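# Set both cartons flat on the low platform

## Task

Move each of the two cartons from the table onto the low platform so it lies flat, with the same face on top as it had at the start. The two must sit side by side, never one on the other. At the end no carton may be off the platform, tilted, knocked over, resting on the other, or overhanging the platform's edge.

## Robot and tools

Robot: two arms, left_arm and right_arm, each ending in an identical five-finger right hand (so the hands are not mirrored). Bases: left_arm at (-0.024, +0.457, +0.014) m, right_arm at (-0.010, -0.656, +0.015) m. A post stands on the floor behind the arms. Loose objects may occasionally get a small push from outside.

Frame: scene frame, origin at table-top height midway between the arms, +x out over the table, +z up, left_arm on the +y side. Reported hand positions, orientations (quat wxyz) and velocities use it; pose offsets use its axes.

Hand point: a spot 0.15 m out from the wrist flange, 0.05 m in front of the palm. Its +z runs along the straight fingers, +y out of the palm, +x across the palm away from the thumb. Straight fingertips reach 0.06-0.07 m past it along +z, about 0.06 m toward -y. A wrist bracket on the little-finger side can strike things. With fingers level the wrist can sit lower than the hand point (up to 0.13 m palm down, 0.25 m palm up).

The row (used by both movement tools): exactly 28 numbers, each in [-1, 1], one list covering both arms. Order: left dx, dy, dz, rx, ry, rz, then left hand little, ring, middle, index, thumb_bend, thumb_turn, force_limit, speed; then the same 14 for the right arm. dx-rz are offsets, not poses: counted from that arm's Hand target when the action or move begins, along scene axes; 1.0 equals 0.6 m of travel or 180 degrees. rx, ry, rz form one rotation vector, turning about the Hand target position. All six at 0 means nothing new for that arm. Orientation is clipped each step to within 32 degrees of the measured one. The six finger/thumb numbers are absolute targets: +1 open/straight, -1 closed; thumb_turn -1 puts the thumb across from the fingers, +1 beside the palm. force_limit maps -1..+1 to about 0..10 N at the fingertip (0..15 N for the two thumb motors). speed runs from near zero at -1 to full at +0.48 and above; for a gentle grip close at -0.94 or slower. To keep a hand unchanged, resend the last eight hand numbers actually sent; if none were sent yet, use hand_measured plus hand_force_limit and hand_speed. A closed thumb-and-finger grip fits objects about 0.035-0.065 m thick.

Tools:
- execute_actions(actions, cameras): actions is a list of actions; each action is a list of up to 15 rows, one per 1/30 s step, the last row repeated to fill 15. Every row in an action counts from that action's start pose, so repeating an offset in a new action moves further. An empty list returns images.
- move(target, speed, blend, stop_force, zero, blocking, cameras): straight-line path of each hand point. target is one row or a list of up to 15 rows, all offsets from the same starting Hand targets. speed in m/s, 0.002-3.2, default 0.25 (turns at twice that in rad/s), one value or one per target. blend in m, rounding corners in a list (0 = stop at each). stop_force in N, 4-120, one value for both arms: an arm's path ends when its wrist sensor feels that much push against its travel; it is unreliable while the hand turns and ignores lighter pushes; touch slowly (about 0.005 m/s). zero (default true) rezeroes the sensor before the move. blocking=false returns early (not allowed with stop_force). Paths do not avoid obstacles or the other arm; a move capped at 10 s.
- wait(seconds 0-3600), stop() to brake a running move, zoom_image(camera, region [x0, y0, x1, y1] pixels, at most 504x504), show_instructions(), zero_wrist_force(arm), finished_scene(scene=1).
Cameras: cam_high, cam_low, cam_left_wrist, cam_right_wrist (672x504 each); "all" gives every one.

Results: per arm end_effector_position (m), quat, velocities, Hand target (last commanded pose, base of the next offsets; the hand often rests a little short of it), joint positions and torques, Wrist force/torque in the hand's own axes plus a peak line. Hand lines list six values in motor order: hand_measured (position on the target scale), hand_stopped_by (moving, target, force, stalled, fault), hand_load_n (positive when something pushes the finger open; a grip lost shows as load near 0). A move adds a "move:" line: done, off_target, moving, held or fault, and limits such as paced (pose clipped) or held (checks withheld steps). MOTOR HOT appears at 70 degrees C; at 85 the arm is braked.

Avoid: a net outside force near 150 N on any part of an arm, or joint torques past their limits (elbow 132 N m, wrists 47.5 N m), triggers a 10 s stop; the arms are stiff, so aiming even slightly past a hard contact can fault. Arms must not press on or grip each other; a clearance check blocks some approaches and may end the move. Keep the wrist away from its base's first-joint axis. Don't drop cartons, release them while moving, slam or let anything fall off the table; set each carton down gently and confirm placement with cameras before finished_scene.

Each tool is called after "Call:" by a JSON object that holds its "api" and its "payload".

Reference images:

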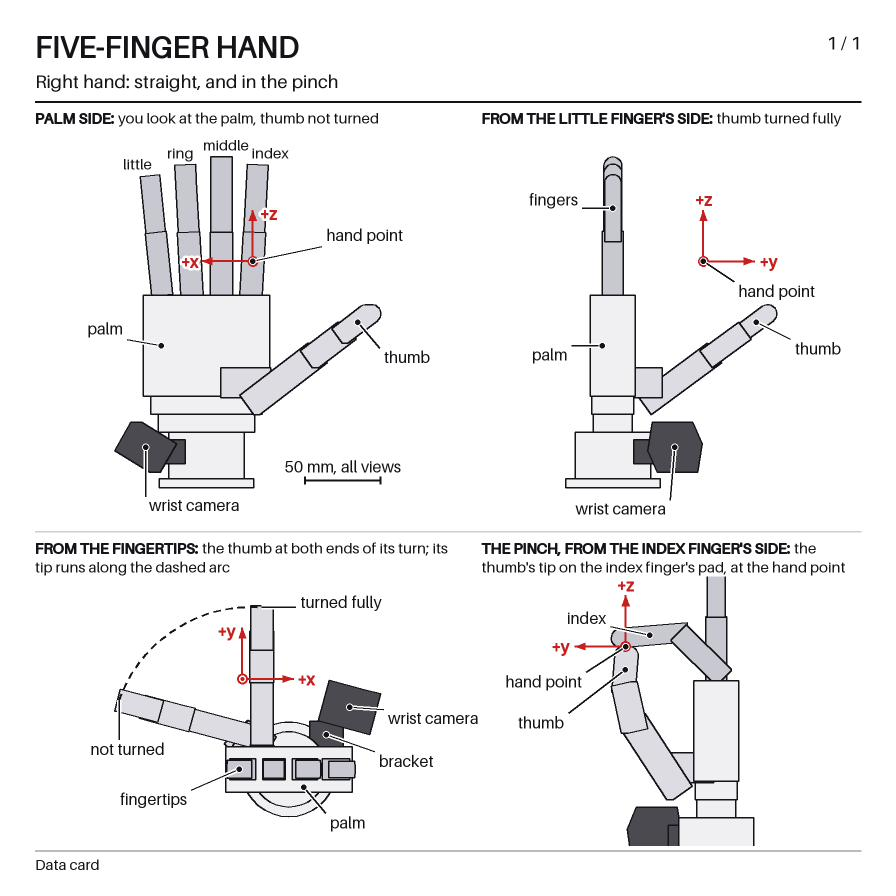

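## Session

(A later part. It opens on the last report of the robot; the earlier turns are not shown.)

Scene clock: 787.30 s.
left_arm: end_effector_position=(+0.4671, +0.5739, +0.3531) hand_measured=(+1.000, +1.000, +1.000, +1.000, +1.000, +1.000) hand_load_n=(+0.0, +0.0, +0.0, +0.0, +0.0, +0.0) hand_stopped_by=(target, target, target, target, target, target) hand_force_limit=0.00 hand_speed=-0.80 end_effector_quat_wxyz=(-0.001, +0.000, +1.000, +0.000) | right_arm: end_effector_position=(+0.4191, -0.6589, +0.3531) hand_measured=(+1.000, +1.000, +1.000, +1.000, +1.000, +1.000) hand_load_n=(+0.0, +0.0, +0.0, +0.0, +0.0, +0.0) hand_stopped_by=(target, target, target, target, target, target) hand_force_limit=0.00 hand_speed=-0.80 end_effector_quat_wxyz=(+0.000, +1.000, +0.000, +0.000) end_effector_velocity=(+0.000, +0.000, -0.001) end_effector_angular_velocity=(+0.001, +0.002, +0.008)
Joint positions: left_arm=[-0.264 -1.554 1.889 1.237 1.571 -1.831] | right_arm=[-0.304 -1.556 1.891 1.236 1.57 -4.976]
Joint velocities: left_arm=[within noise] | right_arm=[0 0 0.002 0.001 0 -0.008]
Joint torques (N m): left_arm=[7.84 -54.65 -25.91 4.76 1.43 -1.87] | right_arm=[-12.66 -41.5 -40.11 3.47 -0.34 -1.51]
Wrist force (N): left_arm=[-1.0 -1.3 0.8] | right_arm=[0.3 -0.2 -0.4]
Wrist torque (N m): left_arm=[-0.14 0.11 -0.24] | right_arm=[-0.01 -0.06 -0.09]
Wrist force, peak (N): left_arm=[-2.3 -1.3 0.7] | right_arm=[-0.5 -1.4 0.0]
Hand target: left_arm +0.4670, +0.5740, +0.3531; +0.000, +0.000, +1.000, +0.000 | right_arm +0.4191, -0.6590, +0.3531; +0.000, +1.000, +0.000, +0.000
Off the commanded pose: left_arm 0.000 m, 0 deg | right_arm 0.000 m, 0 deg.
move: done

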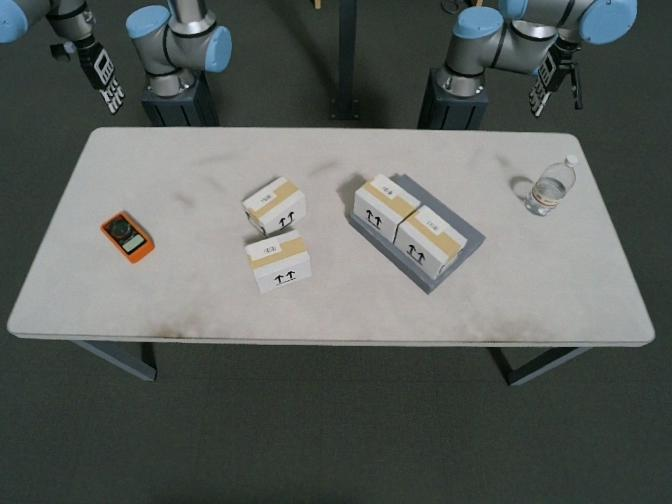

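Call:
{"api": "move", "payload": {"target": [[0.2378,-0.0637,-0.0285,-0.0432,-0.161,0,1,1,1,1,1,1,0,-0.8,0.2438,-0.0653,-0.0523,-0.0432,-0.161,0,1,1,1,1,1,1,0,-0.8],[0.4573,-0.1225,0.07,-0.0863,-0.322,0,1,1,1,1,1,1,0,-0.8,0.4803,-0.1288,0.0285,-0.0863,-0.322,0,1,1,1,1,1,1,0,-0.8],[0.6,-0.1608,0.2688,-0.1295,-0.483,0,1,1,1,1,1,1,0,-0.8,0.6462,-0.1733,0.221,-0.1295,-0.483,0,1,1,1,1,1,1,0,-0.8],[0.6275,-0.1682,0.515,-0.1727,-0.644,0,1,1,1,1,1,1,0,-0.8,0.6968,-0.1868,0.4735,-0.1727,-0.644,0,1,1,1,1,1,1,0,-0.8],[0.5325,-0.1427,0.7423,-0.2158,-0.805,0,1,1,1,1,1,1,0,-0.8,0.6187,-0.1658,0.7183,-0.2158,-0.805,0,1,1,1,1,1,1,0,-0.8],[0.3403,-0.0912,0.89,-0.259,-0.966,0,1,1,1,1,1,1,0,-0.8,0.4327,-0.116,0.89,-0.259,-0.966,0,1,1,1,1,1,1,0,-0.8]], "speed": 0.3, "blend": 0.03, "cameras": ["cam_high", "cam_low"]}}

Scene clock: 830.57 s.
left_arm: end_effector_position=(+0.6712, +0.5193, +0.8870) hand_measured=(+1.000, +1.000, +1.000, +1.000, +1.000, +1.000) hand_load_n=(+0.0, +0.0, +0.0, +0.0, +0.0, +0.0) hand_stopped_by=(target, target, target, target, target, target) hand_force_limit=0.00 hand_speed=-0.80 end_effector_quat_wxyz=(+0.966, +0.000, +0.000, -0.259) | right_arm: end_effector_position=(+0.6788, -0.7286, +0.8871) hand_measured=(+1.000, +1.000, +1.000, +1.000, +1.000, +1.000) hand_load_n=(+0.0, +0.0, +0.0, +0.0, +0.0, +0.0) hand_stopped_by=(target, target, target, target, target, target) hand_force_limit=0.00 hand_speed=-0.80 end_effector_quat_wxyz=(+0.259, +0.000, +0.000, +0.966)
Joint positions: left_arm=[-0.265 -1.555 1.889 -1.905 1.571 -1.833] | right_arm=[-0.303 -1.554 1.89 -1.907 1.57 -4.974]
Joint torques (N m): left_arm=[-8.56 -50.93 -35.11 -4.38 0.96 -0.09] | right_arm=[-13.37 -48.9 -35.54 -6.34 2.03 0.81]
Wrist force (N): left_arm=[-1.3 -1.6 4.3] | right_arm=[0.8 0.3 -0.5]
Wrist torque (N m): left_arm=[-0.68 -0.50 -0.11] | right_arm=[-0.16 -0.24 -0.05]
Wrist force, peak (N): left_arm=[-2.4 -2.2 5.0] | right_arm=[1.7 0.4 0.5]
Hand target: left_arm +0.6712, +0.5192, +0.8871; +0.966, +0.000, +0.000, -0.259 | right_arm +0.6787, -0.7286, +0.8871; +0.259, +0.000, +0.000, +0.966
Off the commanded pose: left_arm 0.000 m, 0 deg | right_arm 0.000 m, 0 deg.
move: done

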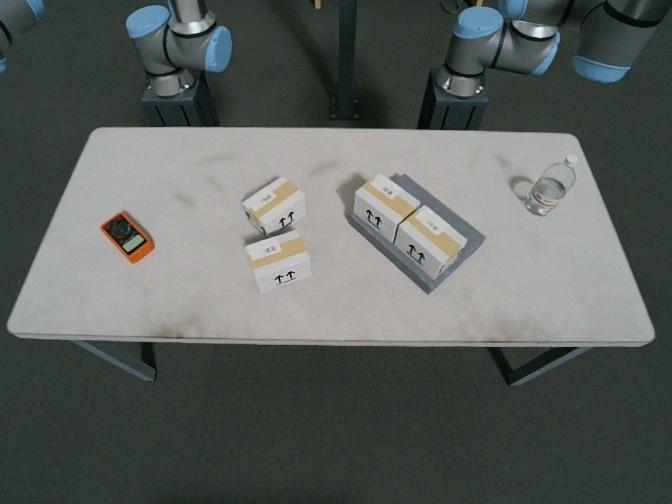

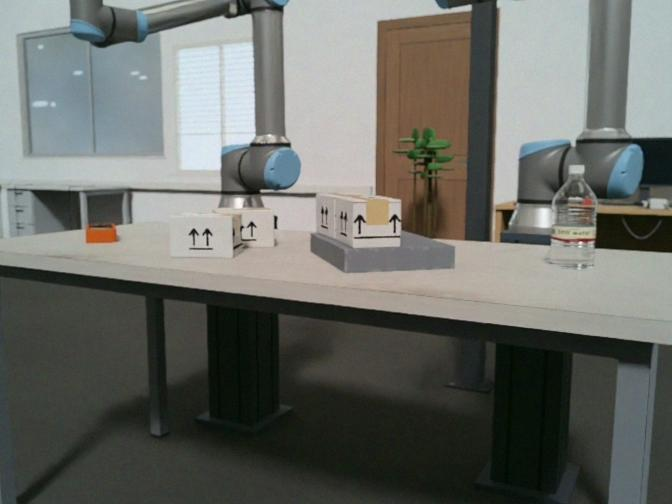

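Call:
{"api": "move", "payload": {"target": [[0.0538,0.2007,-0.1147,-0.161,0.0432,0,1,1,1,1,1,1,0,-0.8,0.0615,0.2292,-0.0047,-0.161,0.0432,0,1,1,1,1,1,1,0,-0.8],[0.0855,0.3192,-0.3177,-0.322,0.0863,0,1,1,1,1,1,1,0,-0.8,0.114,0.4255,-0.1272,-0.322,0.0863,0,1,1,1,1,1,1,0,-0.8],[0.0868,0.3237,-0.5548,-0.483,0.1295,0,1,1,1,1,1,1,0,-0.8,0.1438,0.5362,-0.335,-0.483,0.1295,0,1,1,1,1,1,1,0,-0.8],[0.057,0.213,-0.7627,-0.644,0.1727,0,1,1,1,1,1,1,0,-0.8,0.1425,0.5317,-0.5722,-0.644,0.1727,0,1,1,1,1,1,1,0,-0.8],[0.0045,0.0168,-0.8853,-0.805,0.2158,0,1,1,1,1,1,1,0,-0.8,0.1108,0.4133,-0.7753,-0.805,0.2158,0,1,1,1,1,1,1,0,-0.8],[-0.057,-0.2123,-0.89,-0.966,0.259,0,1,1,1,1,1,1,0,-0.8,0.057,0.2127,-0.89,-0.966,0.259,0,1,1,1,1,1,1,0,-0.8]], "speed": 0.3, "blend": 0.03, "cameras": ["all"]}}

Scene clock: 866.33 s.
left_arm: end_effector_position=(+0.6369, +0.3919, +0.3529) hand_measured=(+1.000, +1.000, +1.000, +1.000, +1.000, +1.000) hand_load_n=(+0.0, +0.0, +0.0, +0.0, +0.5, +0.0) hand_stopped_by=(target, target, target, target, target, target) hand_force_limit=0.00 hand_speed=-0.80 end_effector_quat_wxyz=(+0.000, +1.000, +0.000, +0.000) | right_arm: end_effector_position=(+0.7129, -0.6008, +0.3530) hand_measured=(+1.000, +1.000, +1.000, +1.000, +1.000, +1.000) hand_load_n=(+0.0, +0.0, +0.0, +0.0, +0.0, +0.0) hand_stopped_by=(target, target, target, target, target, target) hand_force_limit=0.00 hand_speed=-0.80 end_effector_quat_wxyz=(+0.000, +0.000, +1.000, +0.000)
Joint positions: left_arm=[-0.264 -1.555 1.889 -1.906 -1.571 -1.832] | right_arm=[-0.303 -1.554 1.89 -1.906 -1.572 -4.975]
Joint torques (N m): left_arm=[-8.01 -58.1 -53 -1.28 -1.76 -2.57] | right_arm=[-13.09 -52.12 -56.5 -2.67 -3.06 -1.26]
Wrist force (N): left_arm=[-0.7 -1.2 0.1] | right_arm=[0.3 -0.3 -0.1]
Wrist torque (N m): left_arm=[-0.07 0.10 -0.22] | right_arm=[-0.06 -0.09 -0.20]
Wrist force, peak (N): left_arm=[-1.2 -2.3 5.0] | right_arm=[0.8 1.0 -0.9]
Hand target: left_arm +0.6370, +0.3919, +0.3531; +0.000, +1.000, +0.000, +0.000 | right_arm +0.7129, -0.6010, +0.3531; +0.000, +0.000, +1.000, -0.001
Off the commanded pose: left_arm 0.000 m, 0 deg | right_arm 0.000 m, 0 deg.
move: done
cam_left_wrist: T_world_to_cam=[[0.27807, -0.95999, 0.03316, 0.18151], [-0.8047, -0.21396, 0.55379, 0.39154], [-0.52454, -0.18068, -0.832, 0.80985]] pos_world=[0.68939, 0.40434, 0.45094]
cam_right_wrist: T_world_to_cam=[[-0.26079, 0.96511, -0.02336, 0.77592], [0.81283, 0.23257, 0.53406, -0.63228], [0.52086, 0.1203, -0.84512, 0.11517]] pos_world=[0.6563, -0.61566, 0.45313]

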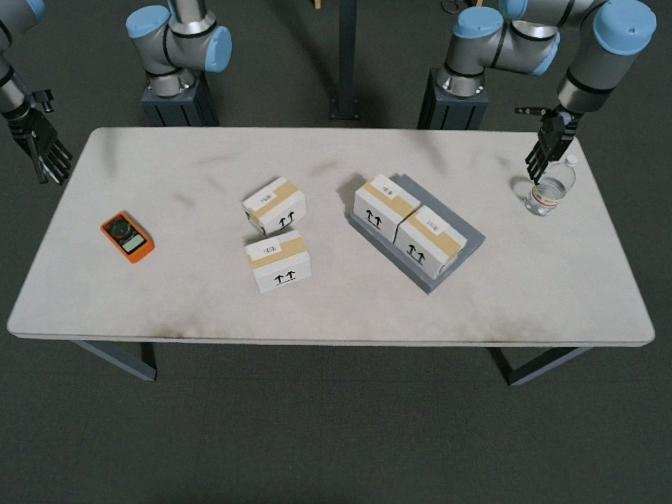

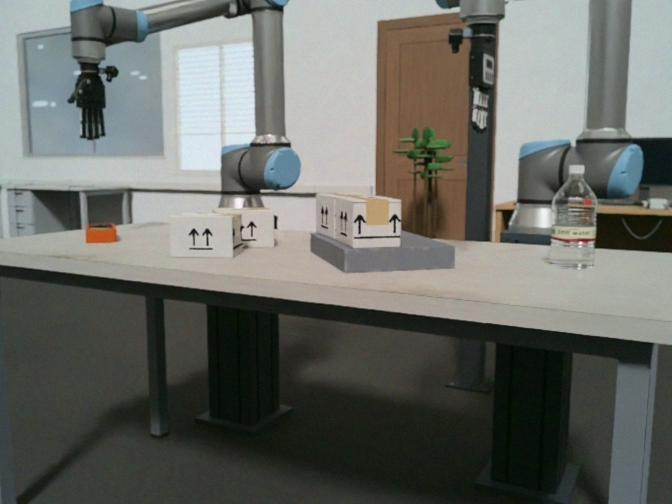

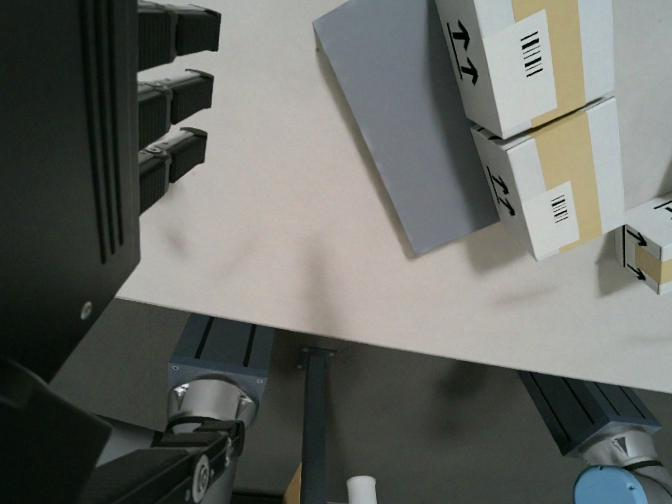

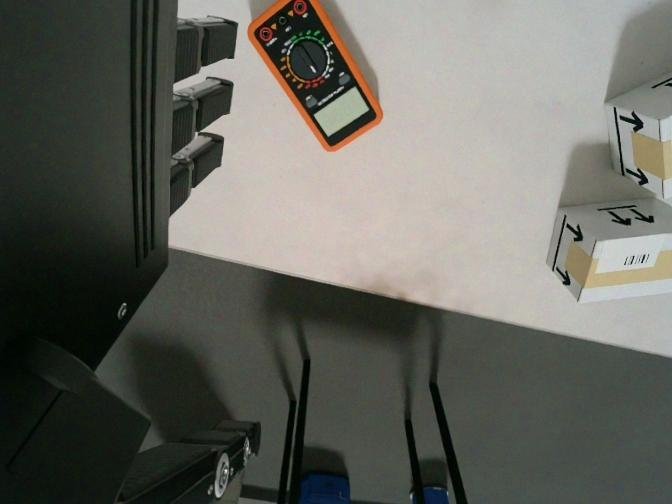

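Call:
{"api": "zoom_image", "payload": {"camera": "cam_high", "region": [340, 165, 490, 300]}}

Call:
{"api": "zoom_image", "payload": {"camera": "cam_left_wrist", "region": [300, 0, 672, 270]}}

Scaled by 3.360 from the camera's image (finer frame: 960x720).

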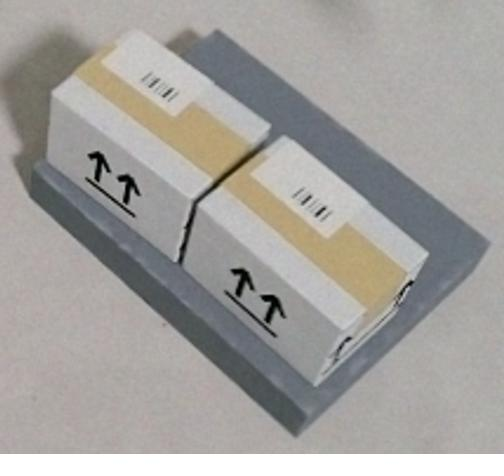

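Scaled by 1.355 from the camera's image (finer frame: 960x720).

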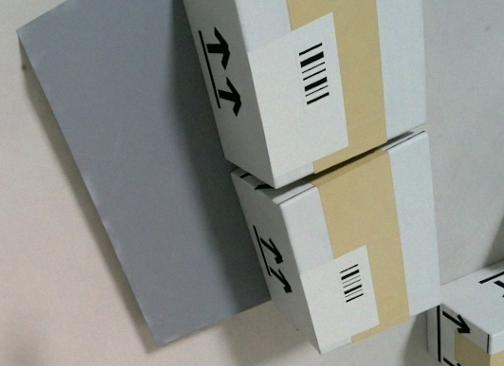

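Call:
{"api": "zoom_image", "payload": {"camera": "cam_left_wrist", "region": [400, 60, 640, 270]}}

Scaled by 2.100 from the camera's image (finer frame: 960x720).

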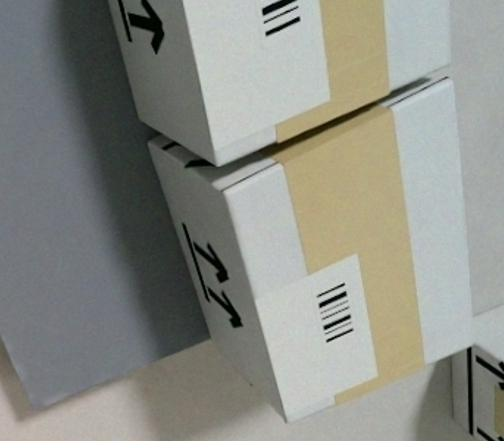

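Call:
{"api": "move", "payload": {"target": [0.3263,-0.2257,-0.1717,0,0,-0.7583,1,1,1,1,1,1,0,-0.8,0,0,0,0,0,0,1,1,1,1,1,1,0,-0.8], "speed": 0.3, "cameras": ["cam_high", "cam_left_wrist"]}}

Scene clock: 1083.77 s.
left_arm: end_effector_position=(+0.8328, +0.2563, +0.2500) hand_measured=(+1.000, +1.000, +1.000, +1.000, +1.000, +1.000) hand_load_n=(+0.0, +0.0, +0.0, +0.0, +0.0, +0.0) hand_stopped_by=(target, target, target, target, target, target) hand_force_limit=0.00 hand_speed=-0.80 end_effector_quat_wxyz=(+0.000, -0.370, +0.929, +0.000) | right_arm: end_effector_position=(+0.7129, -0.6010, +0.3531) hand_measured=(+1.000, +1.000, +1.000, +1.000, +1.000, +1.000) hand_load_n=(+0.0, +0.0, +0.0, +0.0, +0.0, +0.0) hand_stopped_by=(target, target, target, target, target, target) hand_force_limit=0.00 hand_speed=-0.80 end_effector_quat_wxyz=(+0.000, +0.000, +1.000, -0.001)
Joint positions: left_arm=[-0.488 -1.137 1.559 -1.992 -1.571 0.326] | right_arm=[-0.303 -1.554 1.89 -1.906 -1.572 -4.975]
Joint torques (N m): left_arm=[11.66 -96.56 -32.13 -1.46 -2 3.3] | right_arm=[-14.09 -51.48 -56.76 -2.51 -3.25 -1.17]
Wrist force (N): left_arm=[-0.6 -0.6 -0.1] | right_arm=[0.2 -0.4 -0.1]
Wrist torque (N m): left_arm=[0.03 0.12 -0.01] | right_arm=[-0.07 -0.07 -0.21]
Wrist force, peak (N): left_arm=[-1.4 -1.9 -0.8] | right_arm=[-0.2 -0.8 -0.3]
Hand target: left_arm +0.8327, +0.2564, +0.2500; +0.000, -0.370, +0.929, +0.000 | right_arm +0.7129, -0.6010, +0.3531; +0.000, +0.000, +1.000, -0.001
Off the commanded pose: left_arm 0.000 m, 0 deg | right_arm 0.000 m, 0 deg.
move: done
cam_left_wrist: T_world_to_cam=[[-0.86262, 0.50475, 0.03331, 0.5748], [0.43637, 0.70923, 0.55369, -0.69301], [0.25585, 0.49217, -0.83205, -0.01986]] pos_world=[0.80333, 0.21115, 0.34804]

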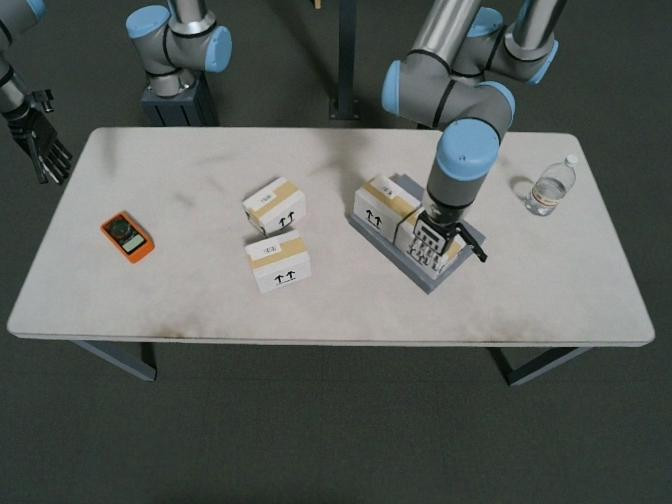

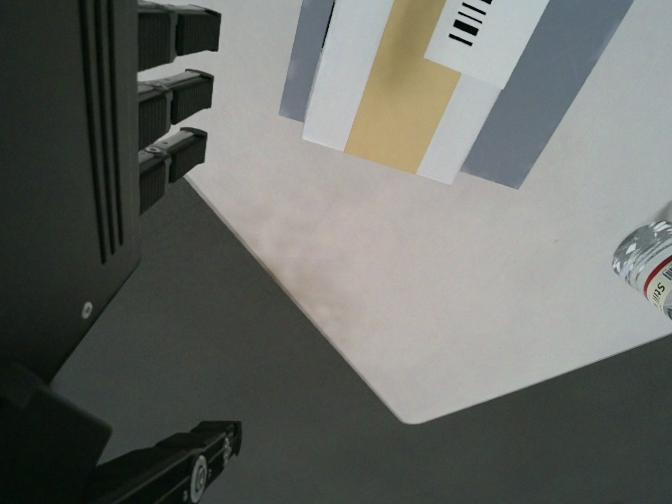

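Call:
{"api": "move", "payload": {"target": [[0.0277,0.0023,-0.08,0,0,0,1,1,1,1,1,1,0,-0.8,0,0,0,0,0,0,1,1,1,1,1,1,0,-0.8],[0.0277,0.0023,-0.2783,0,0,0,1,1,1,1,1,1,0,-0.8,0,0,0,0,0,0,1,1,1,1,1,1,0,-0.8]], "speed": [0.1, 0.05], "stop_force": 8, "cameras": ["cam_high", "cam_low", "cam_left_wrist"]}}

Scene clock: 1119.53 s.
left_arm: end_effector_position=(+0.8494, +0.2578, +0.0831) hand_measured=(+1.000, +1.000, +1.000, +1.000, +1.000, +1.000) hand_load_n=(+0.0, +0.0, +0.0, +0.0, +0.0, +0.0) hand_stopped_by=(target, target, target, target, target, target) hand_force_limit=0.00 hand_speed=-0.80 end_effector_quat_wxyz=(+0.000, -0.370, +0.929, +0.000) | right_arm: end_effector_position=(+0.7129, -0.6010, +0.3531) hand_measured=(+1.000, +1.000, +1.000, +1.000, +1.000, +1.000) hand_load_n=(+0.0, +0.0, +0.0, +0.0, +0.0, +0.0) hand_stopped_by=(target, target, target, target, target, target) hand_force_limit=0.00 hand_speed=-0.80 end_effector_quat_wxyz=(+0.000, +0.000, +1.000, -0.001)
Joint positions: left_arm=[-0.479 -0.974 1.638 -2.234 -1.571 0.337] | right_arm=[-0.303 -1.554 1.89 -1.906 -1.572 -4.975]
Joint torques (N m): left_arm=[-8.24 -102.38 -46.65 -1.47 -0.15 -2.14] | right_arm=[-12.99 -50.01 -56.31 -2.79 -3.24 -0.84]
Wrist force (N): left_arm=[-0.4 -0.9 0.6] | right_arm=[0.0 -0.2 -0.1]
Wrist torque (N m): left_arm=[-0.01 0.11 -0.15] | right_arm=[-0.05 -0.04 -0.21]
Wrist force, peak (N): left_arm=[-1.0 -1.2 0.9] | right_arm=[-0.1 -0.8 0.1]
Hand target: left_arm +0.8494, +0.2578, +0.0831; +0.000, -0.370, +0.929, +0.000 | right_arm +0.7129, -0.6010, +0.3531; +0.000, +0.000, +1.000, -0.001
Off the commanded pose: left_arm 0.000 m, 0 deg | right_arm 0.000 m, 0 deg.
move: done
cam_left_wrist: T_world_to_cam=[[-0.86253, 0.50491, 0.03344, 0.59379], [0.43656, 0.70912, 0.55368, -0.60903], [0.25585, 0.49217, -0.83205, -0.16372]] pos_world=[0.81993, 0.21265, 0.18114]

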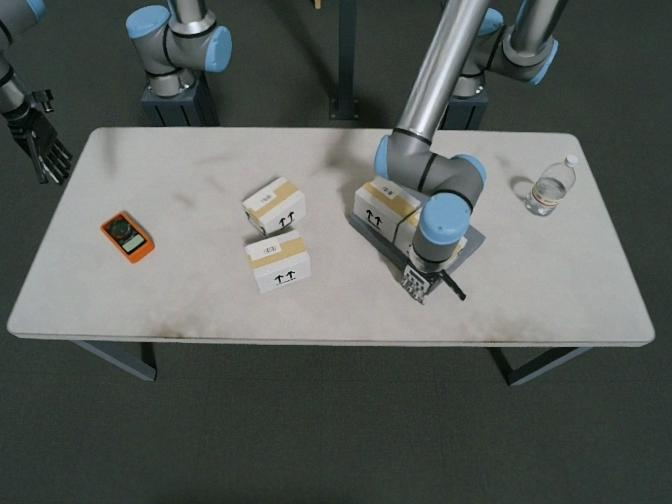

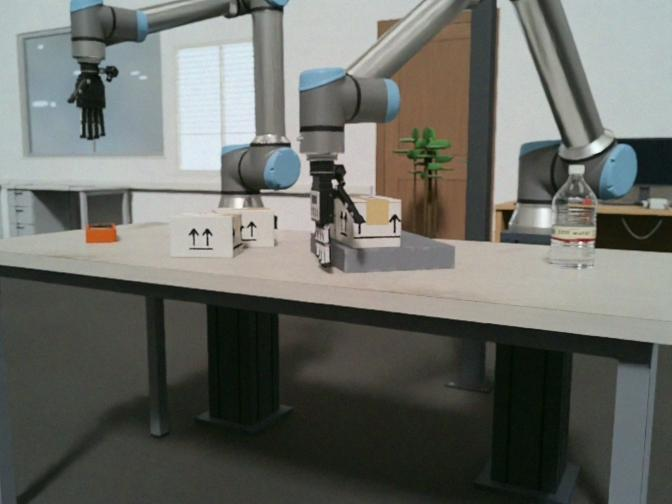

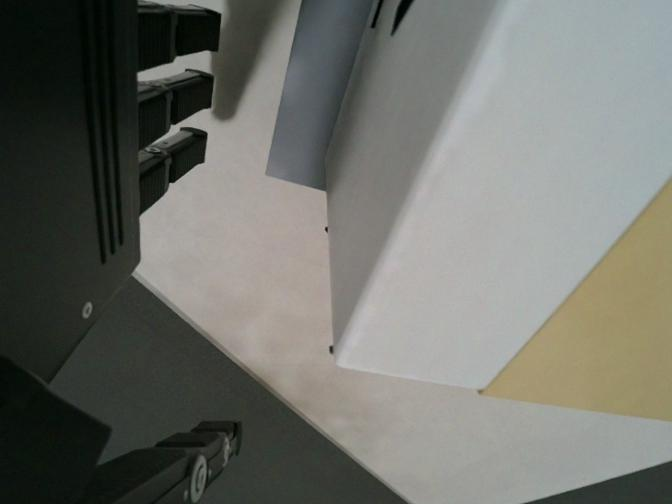

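Call:
{"api": "move", "payload": {"target": [-0.0573,0.0606,0,0,0,0,1,1,1,1,1,1,0,-0.8,0,0,0,0,0,0,1,1,1,1,1,1,0,-0.8], "speed": 0.012, "stop_force": 5, "cameras": ["cam_left_wrist"]}}

Scene clock: 1134.23 s.
left_arm: end_effector_position=(+0.8240, +0.2846, +0.0831) hand_measured=(+1.000, +1.000, +1.000, +1.000, +1.000, +1.000) hand_load_n=(+0.0, +0.0, +0.5, +0.0, +0.0, +0.0) hand_stopped_by=(target, target, target, target, target, target) hand_force_limit=0.00 hand_speed=-0.80 end_effector_quat_wxyz=(+0.000, -0.370, +0.929, +0.000) | right_arm: end_effector_position=(+0.7129, -0.6010, +0.3531) hand_measured=(+1.000, +1.000, +1.000, +1.000, +1.000, +1.000) hand_load_n=(+0.0, +0.0, +0.0, +0.0, +0.0, +0.0) hand_stopped_by=(target, target, target, target, target, target) hand_force_limit=0.00 hand_speed=-0.80 end_effector_quat_wxyz=(+0.000, +0.000, +1.000, -0.001)
Joint positions: left_arm=[-0.465 -1.016 1.71 -2.265 -1.571 0.35] | right_arm=[-0.303 -1.554 1.89 -1.906 -1.572 -4.975]
Joint torques (N m): left_arm=[-8.09 -70.56 -46.01 -1.21 1.32 -2.48] | right_arm=[-10.83 -48.13 -56.26 -2.58 -3.14 -0.85]
Wrist force (N): left_arm=[-0.4 -0.9 0.0] | right_arm=[-0.2 -0.1 -0.3]
Wrist torque (N m): left_arm=[0.00 0.08 -0.16] | right_arm=[-0.02 -0.01 -0.22]
Wrist force, peak (N): left_arm=[-3.3 -6.4 0.5] | right_arm=[0.1 -0.7 0.1]
Hand target: left_arm +0.8240, +0.2846, +0.0831; +0.000, -0.370, +0.929, +0.000 (not the last commanded pose) | right_arm +0.7129, -0.6010, +0.3531; +0.000, +0.000, +1.000, -0.001
Off the commanded pose: left_arm 0.013 m, 0 deg | right_arm 0.000 m, 0 deg.
move: contact (left_arm)
cam_left_wrist: T_world_to_cam=[[-0.86253, 0.50491, 0.03327, 0.55847], [0.4365, 0.70917, 0.55366, -0.61695], [0.25595, 0.49208, -0.83208, -0.1705]] pos_world=[0.79463, 0.23945, 0.18114]

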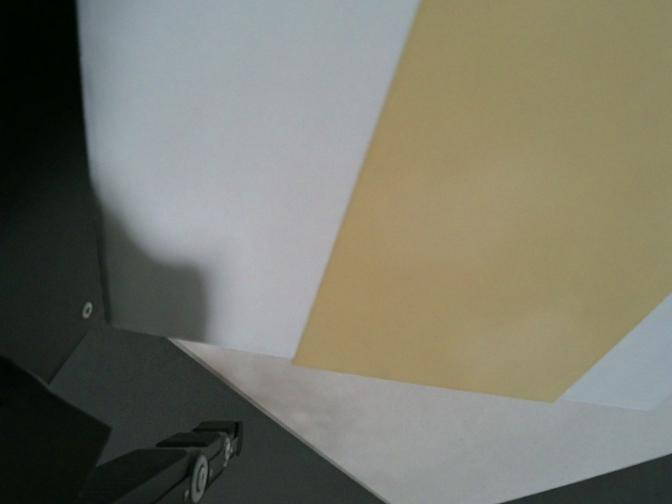

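Call:
{"api": "move", "payload": {"target": [[-0.0495,0.0548,0,0,0,0.0556,1,1,1,1,1,1,0,-0.8,0,0,0,0,0,0,1,1,1,1,1,1,0,-0.8],[-0.1078,0.1003,0,0,0,0.1111,1,1,1,1,1,1,0,-0.8,0,0,0,0,0,0,1,1,1,1,1,1,0,-0.8],[-0.1732,0.1348,0,0,0,0.1667,1,1,1,1,1,1,0,-0.8,0,0,0,0,0,0,1,1,1,1,1,1,0,-0.8]], "speed": 0.05, "blend": 0.01, "stop_force": 40, "cameras": ["cam_high", "cam_low", "cam_left_wrist"]}}

Scene clock: 1175.40 s.
left_arm: end_effector_position=(+0.7201, +0.3655, +0.0831) hand_measured=(+1.000, +1.000, +1.000, +1.000, +1.000, +1.000) hand_load_n=(+0.0, +0.0, +0.0, +0.0, +0.0, -0.5) hand_stopped_by=(target, target, target, target, target, target) hand_force_limit=0.00 hand_speed=-0.80 end_effector_quat_wxyz=(+0.000, -0.598, +0.801, +0.000) | right_arm: end_effector_position=(+0.7129, -0.6010, +0.3531) hand_measured=(+1.000, +1.000, +1.000, +1.000, +1.000, +1.000) hand_load_n=(+0.0, +0.0, -0.5, +0.0, +0.0, +0.0) hand_stopped_by=(target, target, target, target, target, target) hand_force_limit=0.00 hand_speed=-0.80 end_effector_quat_wxyz=(+0.000, +0.000, +1.000, -0.001)
Joint positions: left_arm=[-0.393 -1.135 1.912 -2.347 -1.571 -0.102] | right_arm=[-0.303 -1.554 1.89 -1.906 -1.572 -4.975]
Joint torques (N m): left_arm=[-8.88 -58.91 -43.31 -1.23 -0.04 3.27] | right_arm=[-11.58 -46.6 -56.45 -2.9 -3 -0.62]
Wrist force (N): left_arm=[-0.8 -1.3 -0.3] | right_arm=[0.0 -0.3 0.0]
Wrist torque (N m): left_arm=[-0.10 0.15 -0.21] | right_arm=[-0.07 -0.04 -0.22]
Wrist force, peak (N): left_arm=[-1.5 -6.3 1.5] | right_arm=[0.0 -0.6 0.3]
Hand target: left_arm +0.7201, +0.3655, +0.0831; +0.000, -0.598, +0.801, +0.000 | right_arm +0.7129, -0.6010, +0.3531; +0.000, +0.000, +1.000, -0.001
Off the commanded pose: left_arm 0.000 m, 0 deg | right_arm 0.000 m, 0 deg.
move: done
cam_left_wrist: T_world_to_cam=[[-0.99943, 0.00592, 0.0333, 0.70888], [0.02338, 0.83241, 0.55367, -0.37652], [-0.02445, 0.55413, -0.83207, -0.00447]] pos_world=[0.71717, 0.3117, 0.18114]

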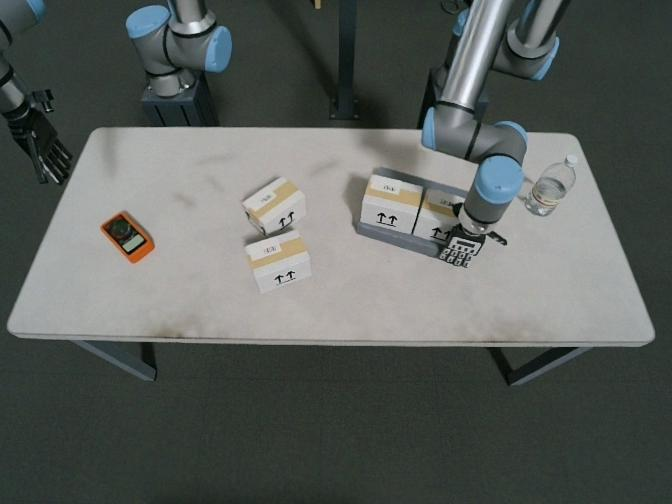

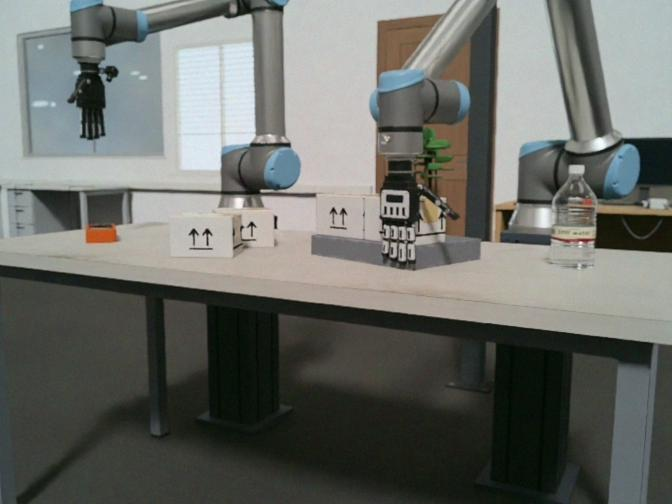

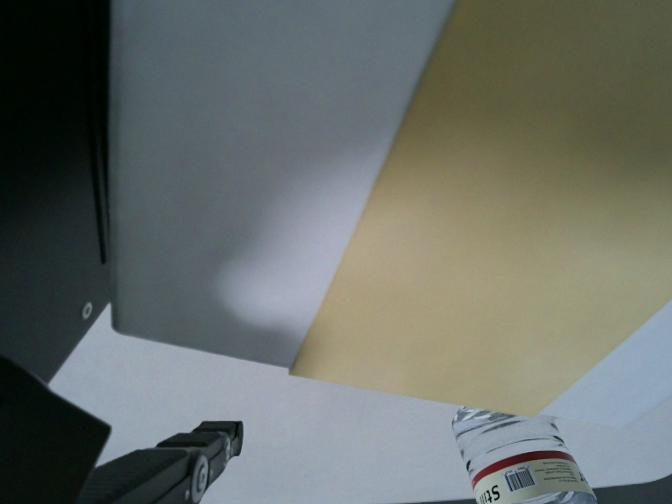

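Call:
{"api": "move", "payload": {"target": [[-0.0703,0.0228,0,0,0,0.0556,1,1,1,1,1,1,0,-0.8,0,0,0,0,0,0,1,1,1,1,1,1,0,-0.8],[-0.1435,0.033,0,0,0,0.1111,1,1,1,1,1,1,0,-0.8,0,0,0,0,0,0,1,1,1,1,1,1,0,-0.8],[-0.2173,0.0303,0,0,0,0.1667,1,1,1,1,1,1,0,-0.8,0,0,0,0,0,0,1,1,1,1,1,1,0,-0.8]], "speed": 0.05, "blend": 0.01, "stop_force": 40, "cameras": ["cam_high", "cam_low", "cam_left_wrist"]}}

Scene clock: 1196.90 s.
left_arm: end_effector_position=(+0.5897, +0.3837, +0.0831) hand_measured=(+1.000, +1.000, +1.000, +1.000, +1.000, +1.000) hand_load_n=(+0.0, +0.0, +0.0, +0.0, +0.0, +0.0) hand_stopped_by=(target, target, target, target, target, target) hand_force_limit=0.00 hand_speed=-0.80 end_effector_quat_wxyz=(+0.000, +0.785, -0.619, +0.000) | right_arm: end_effector_position=(+0.7129, -0.6010, +0.3531) hand_measured=(+1.000, +1.000, +1.000, +1.000, +1.000, +1.000) hand_load_n=(+0.0, +0.0, +0.0, +0.0, +0.0, +0.0) hand_stopped_by=(target, target, target, target, target, target) hand_force_limit=0.00 hand_speed=-0.80 end_effector_quat_wxyz=(+0.000, +0.000, +1.000, -0.001)
Joint positions: left_arm=[-0.39 -1.289 2.15 -2.432 -1.571 -0.622] | right_arm=[-0.303 -1.554 1.89 -1.906 -1.572 -4.975]
Joint torques (N m): left_arm=[7.54 -43.16 -40.89 -1.33 0.71 3.12] | right_arm=[-10.25 -45.31 -56.43 -2.72 -2.66 -0.29]
Wrist force (N): left_arm=[-0.6 -0.6 -0.2] | right_arm=[0.1 -0.3 0.0]
Wrist torque (N m): left_arm=[-0.02 0.14 -0.15] | right_arm=[-0.06 -0.05 -0.21]
Wrist force, peak (N): left_arm=[-1.8 -6.6 1.3] | right_arm=[0.3 -0.6 -0.2]
Hand target: left_arm +0.5897, +0.3837, +0.0831; +0.000, +0.785, -0.619, +0.000 | right_arm +0.7129, -0.6010, +0.3531; +0.000, +0.000, +1.000, -0.001
Off the commanded pose: left_arm 0.000 m, 0 deg | right_arm 0.000 m, 0 deg.
move: done
cam_left_wrist: T_world_to_cam=[[-0.86846, -0.49464, 0.03333, 0.69332], [-0.39599, 0.73257, 0.55366, -0.10296], [-0.29828, 0.46763, -0.83208, 0.17695]] pos_world=[0.61413, 0.33562, 0.18114]

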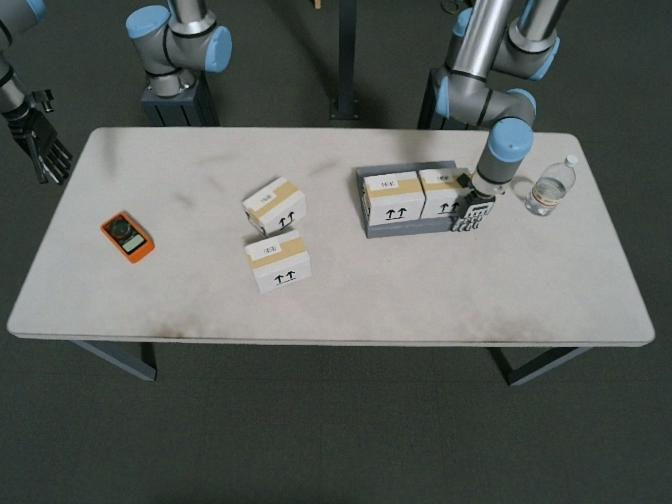

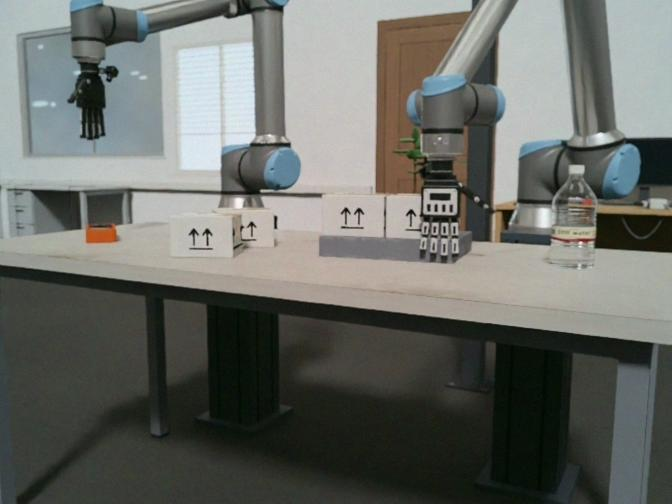

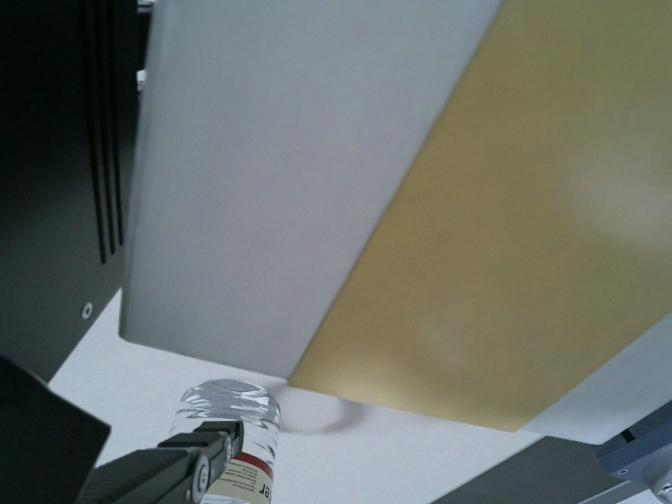

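Call:
{"api": "move", "payload": {"target": [[0.0487,0.0116,0,0,0,0,1,1,1,1,1,1,0,-0.8,0,0,0,0,0,0,1,1,1,1,1,1,0,-0.8],[0.05,0.0117,0.3,0,0,0,1,1,1,1,1,1,0,-0.8,0,0,0,0,0,0,1,1,1,1,1,1,0,-0.8],[0.1,-0.05,0.5333,0,0,0.6756,1,1,1,1,1,1,0,-0.8,0,0,0,0,0,0,1,1,1,1,1,1,0,-0.8]], "speed": [0.1,0.25,0.4], "blend": [0.005,0.02,0], "cameras": ["all"]}}

Scene clock: 1227.60 s.
left_arm: end_effector_position=(+0.6497, +0.3536, +0.4032) hand_measured=(+1.000, +1.000, +1.000, +1.000, +1.000, +1.000) hand_load_n=(+0.0, +0.0, +0.0, +0.0, +0.0, -0.5) hand_stopped_by=(target, target, target, target, target, target) hand_force_limit=0.00 hand_speed=-0.80 end_effector_quat_wxyz=(+0.000, +0.924, +0.383, +0.000) | right_arm: end_effector_position=(+0.7129, -0.6010, +0.3531) hand_measured=(+1.000, +1.000, +1.000, +1.000, +1.000, +1.000) hand_load_n=(+0.0, +0.0, +0.0, +0.0, +0.0, +0.0) hand_stopped_by=(target, target, target, target, target, target) hand_force_limit=0.00 hand_speed=-0.80 end_effector_quat_wxyz=(+0.000, +0.000, +1.000, -0.001)
Joint positions: left_arm=[-0.332 -1.644 1.884 -1.811 -1.57 -2.687] | right_arm=[-0.303 -1.554 1.89 -1.906 -1.572 -4.975]
Joint torques (N m): left_arm=[8.96 -27.73 -41.75 -4.68 -0.73 -3.24] | right_arm=[-9.34 -44.26 -56.16 -3.02 -2.57 -0.17]
Wrist force (N): left_arm=[-0.3 -1.2 0.2] | right_arm=[0.1 -0.3 -0.3]
Wrist torque (N m): left_arm=[-0.17 0.02 -0.12] | right_arm=[-0.05 -0.04 -0.22]
Wrist force, peak (N): left_arm=[-0.8 -1.4 3.2] | right_arm=[-0.1 -0.6 0.1]
Hand target: left_arm +0.6497, +0.3537, +0.4031; +0.000, +0.924, +0.384, +0.000 | right_arm +0.7129, -0.6010, +0.3531; +0.000, +0.000, +1.000, -0.001
Off the commanded pose: left_arm 0.000 m, 0 deg | right_arm 0.000 m, 0 deg.
move: done
cam_left_wrist: T_world_to_cam=[[0.87632, -0.48056, 0.03355, -0.41885], [-0.41663, -0.7211, 0.55357, 0.29312], [-0.24183, -0.49908, -0.83213, 0.78046]] pos_world=[0.67791, 0.39959, 0.50124]
cam_right_wrist: T_world_to_cam=[[-0.26068, 0.96513, -0.02377, 0.77627], [0.8128, 0.23269, 0.53405, -0.63233], [0.52096, 0.1199, -0.84512, 0.115]] pos_world=[0.6564, -0.61586, 0.45333]

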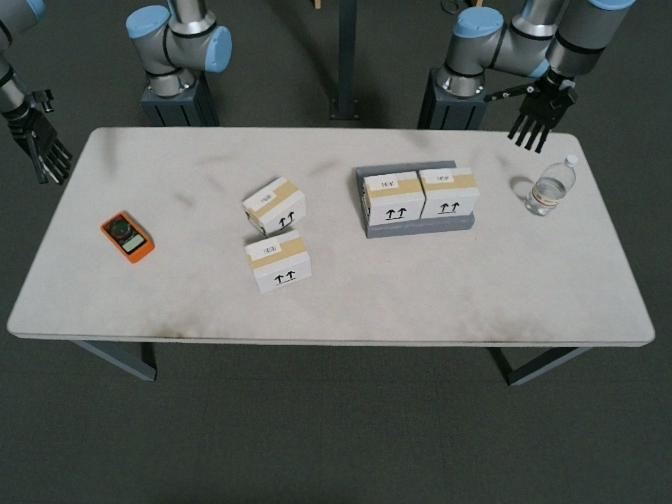

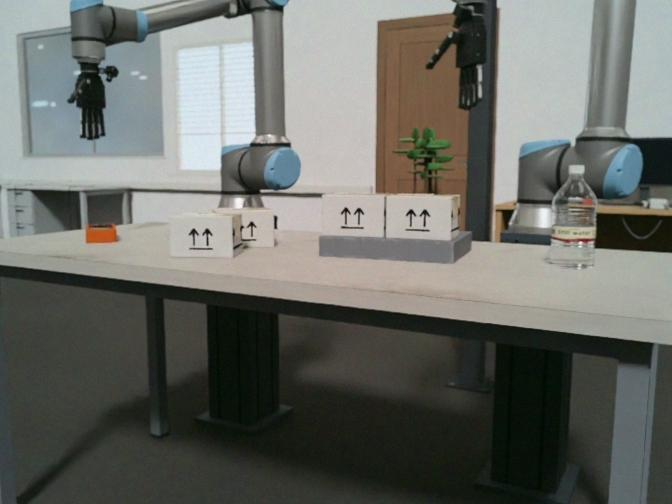

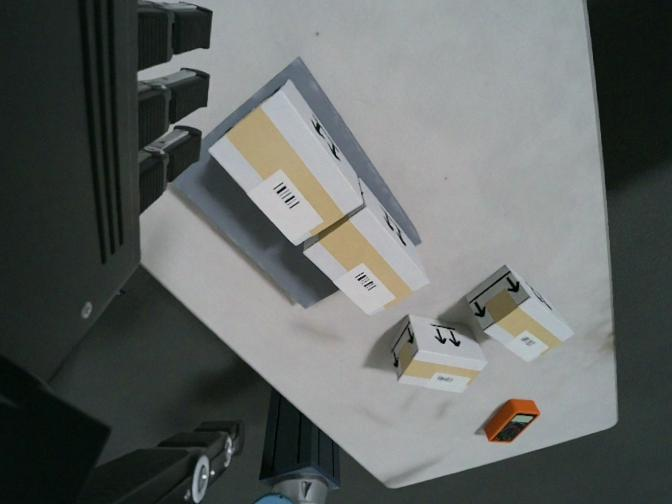

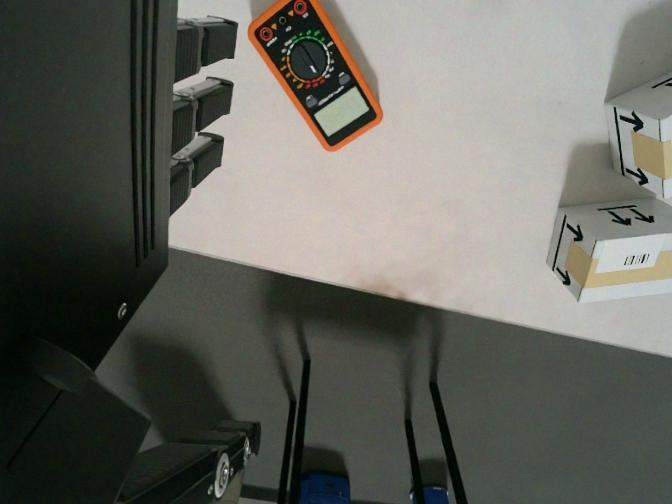

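Call:
{"api": "zoom_image", "payload": {"camera": "cam_high", "region": [345, 150, 490, 250]}}

Call:
{"api": "zoom_image", "payload": {"camera": "cam_left_wrist", "region": [160, 50, 440, 320]}}

Call:
{"api": "zoom_image", "payload": {"camera": "cam_low", "region": [310, 180, 480, 270]}}

Scaled by 3.476 from the camera's image (finer frame: 960x720).

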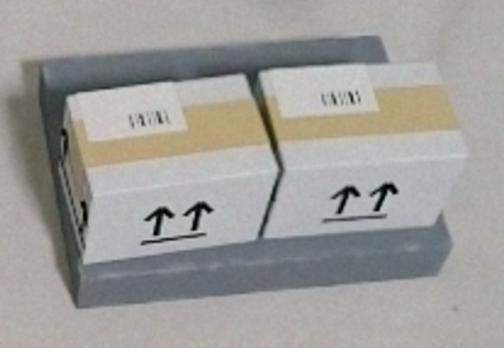

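Scaled by 1.800 from the camera's image (finer frame: 960x720).

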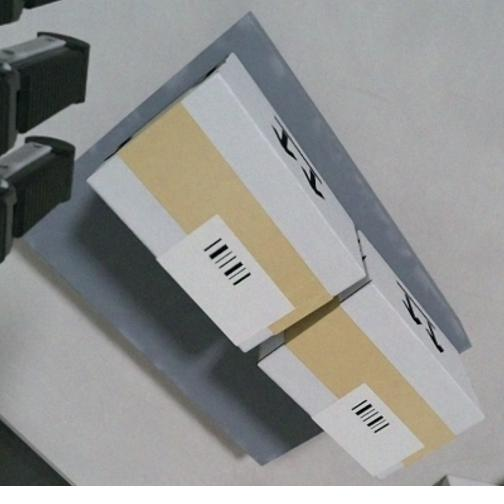

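Scaled by 2.965 from the camera's image (finer frame: 960x720).

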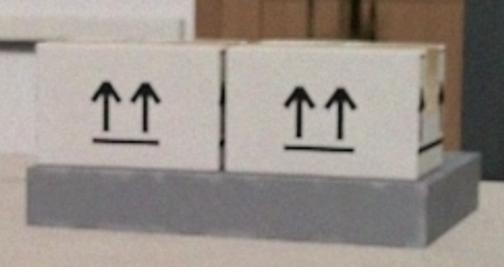

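Call:
{"api": "zoom_image", "payload": {"camera": "cam_high", "region": [350, 155, 400, 245]}}

Call:
{"api": "zoom_image", "payload": {"camera": "cam_high", "region": [440, 155, 490, 245]}}

Scaled by 5.600 from the camera's image (finer frame: 960x720).

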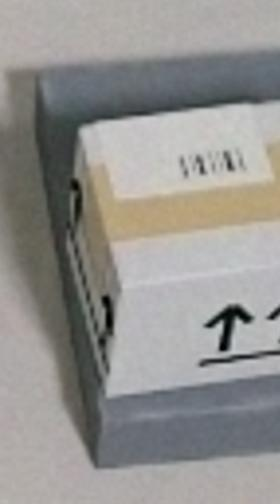

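Scaled by 5.600 from the camera's image (finer frame: 960x720).

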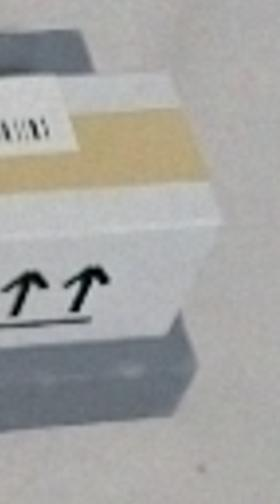

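Call:
{"api": "move", "payload": {"target": [-0.1792,-0.8982,-0.255,0,0,0,1,1,1,1,1,1,0,-0.8,-0.0593,0.6662,-0.1717,0,0,0.25,1,1,1,1,1,1,0,-0.8], "speed": 0.3, "cameras": ["all"]}}

Scene clock: 1306.37 s.
left_arm: end_effector_position=(+0.5422, -0.1852, +0.2501) hand_measured=(+1.000, +1.000, +1.000, +1.000, +1.000, +1.000) hand_load_n=(+0.0, +0.0, +0.0, +0.0, +0.0, +0.0) hand_stopped_by=(target, target, target, target, target, target) hand_force_limit=0.00 hand_speed=-0.80 end_effector_quat_wxyz=(+0.000, +0.924, +0.383, +0.000) | right_arm: end_effector_position=(+0.6774, -0.2013, +0.2502) hand_measured=(+1.000, +1.000, +1.000, +1.000, +1.000, +1.000) hand_load_n=(+0.0, +0.0, +0.0, +0.0, -0.5, +0.0) hand_stopped_by=(target, target, target, target, target, target) hand_force_limit=0.00 hand_speed=-0.80 end_effector_quat_wxyz=(+0.000, -0.383, +0.924, -0.001)
Joint positions: left_arm=[-1.038 -1.32 1.814 -2.066 -1.57 -3.393] | right_arm=[0.246 -1.299 1.788 -2.06 -1.572 -5.211]
Joint torques (N m): left_arm=[-8.4 -50.21 -43.74 -1.86 0.93 -1.11] | right_arm=[17.1 -52.54 -37.17 -2.64 0.18 -0.01]
Wrist force (N): left_arm=[-0.9 -1.3 -0.5] | right_arm=[-0.1 -0.2 0.7]
Wrist torque (N m): left_arm=[-0.06 0.10 -0.23] | right_arm=[-0.07 -0.08 -0.13]
Wrist force, peak (N): left_arm=[2.4 -3.3 -0.6] | right_arm=[-0.2 -2.6 -0.9]
Hand target: left_arm +0.5422, -0.1852, +0.2501; +0.000, +0.924, +0.384, +0.000 | right_arm +0.6774, -0.2013, +0.2501; +0.000, -0.383, +0.924, -0.001
Off the commanded pose: left_arm 0.000 m, 0 deg | right_arm 0.000 m, 0 deg.
move: done
cam_left_wrist: T_world_to_cam=[[0.87642, -0.48039, 0.03336, -0.57841], [-0.41637, -0.72117, 0.55367, -0.05564], [-0.24192, -0.49914, -0.83207, 0.35818]] pos_world=[0.57042, -0.1392, 0.34814]
cam_right_wrist: T_world_to_cam=[[-0.8667, 0.49827, -0.02377, 0.69536], [0.41029, 0.73914, 0.53416, -0.26684], [0.28373, 0.45321, -0.84505, 0.22634]] pos_world=[0.64793, -0.25182, 0.35034]

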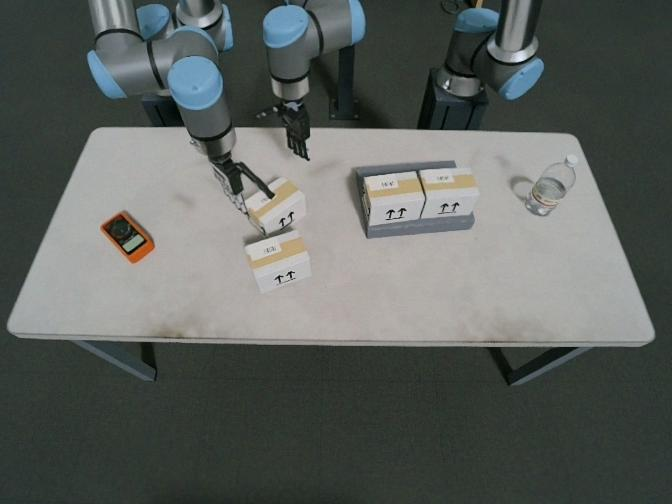

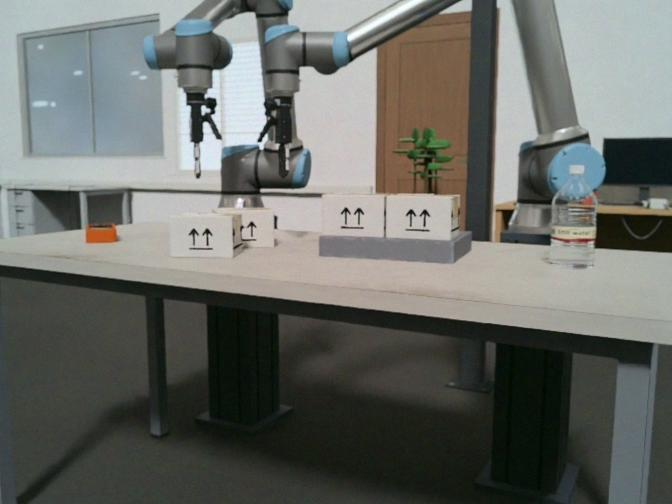

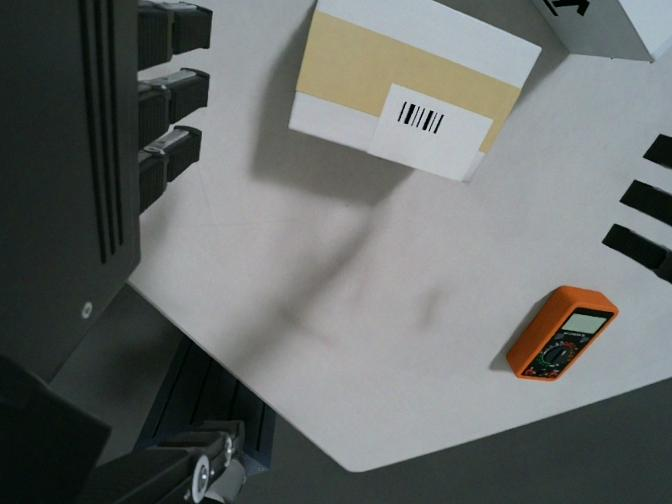

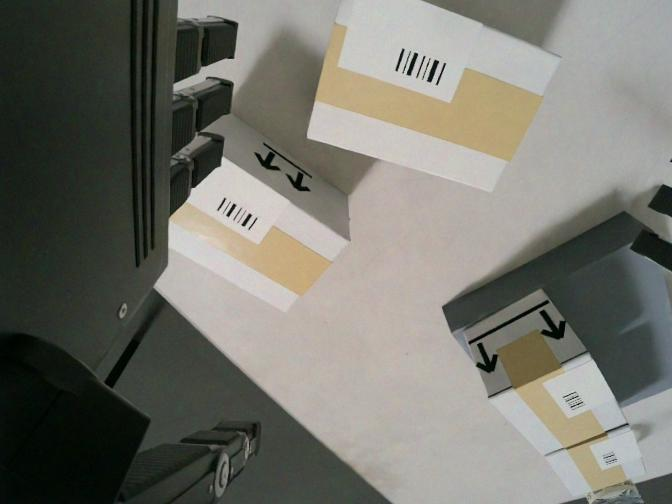

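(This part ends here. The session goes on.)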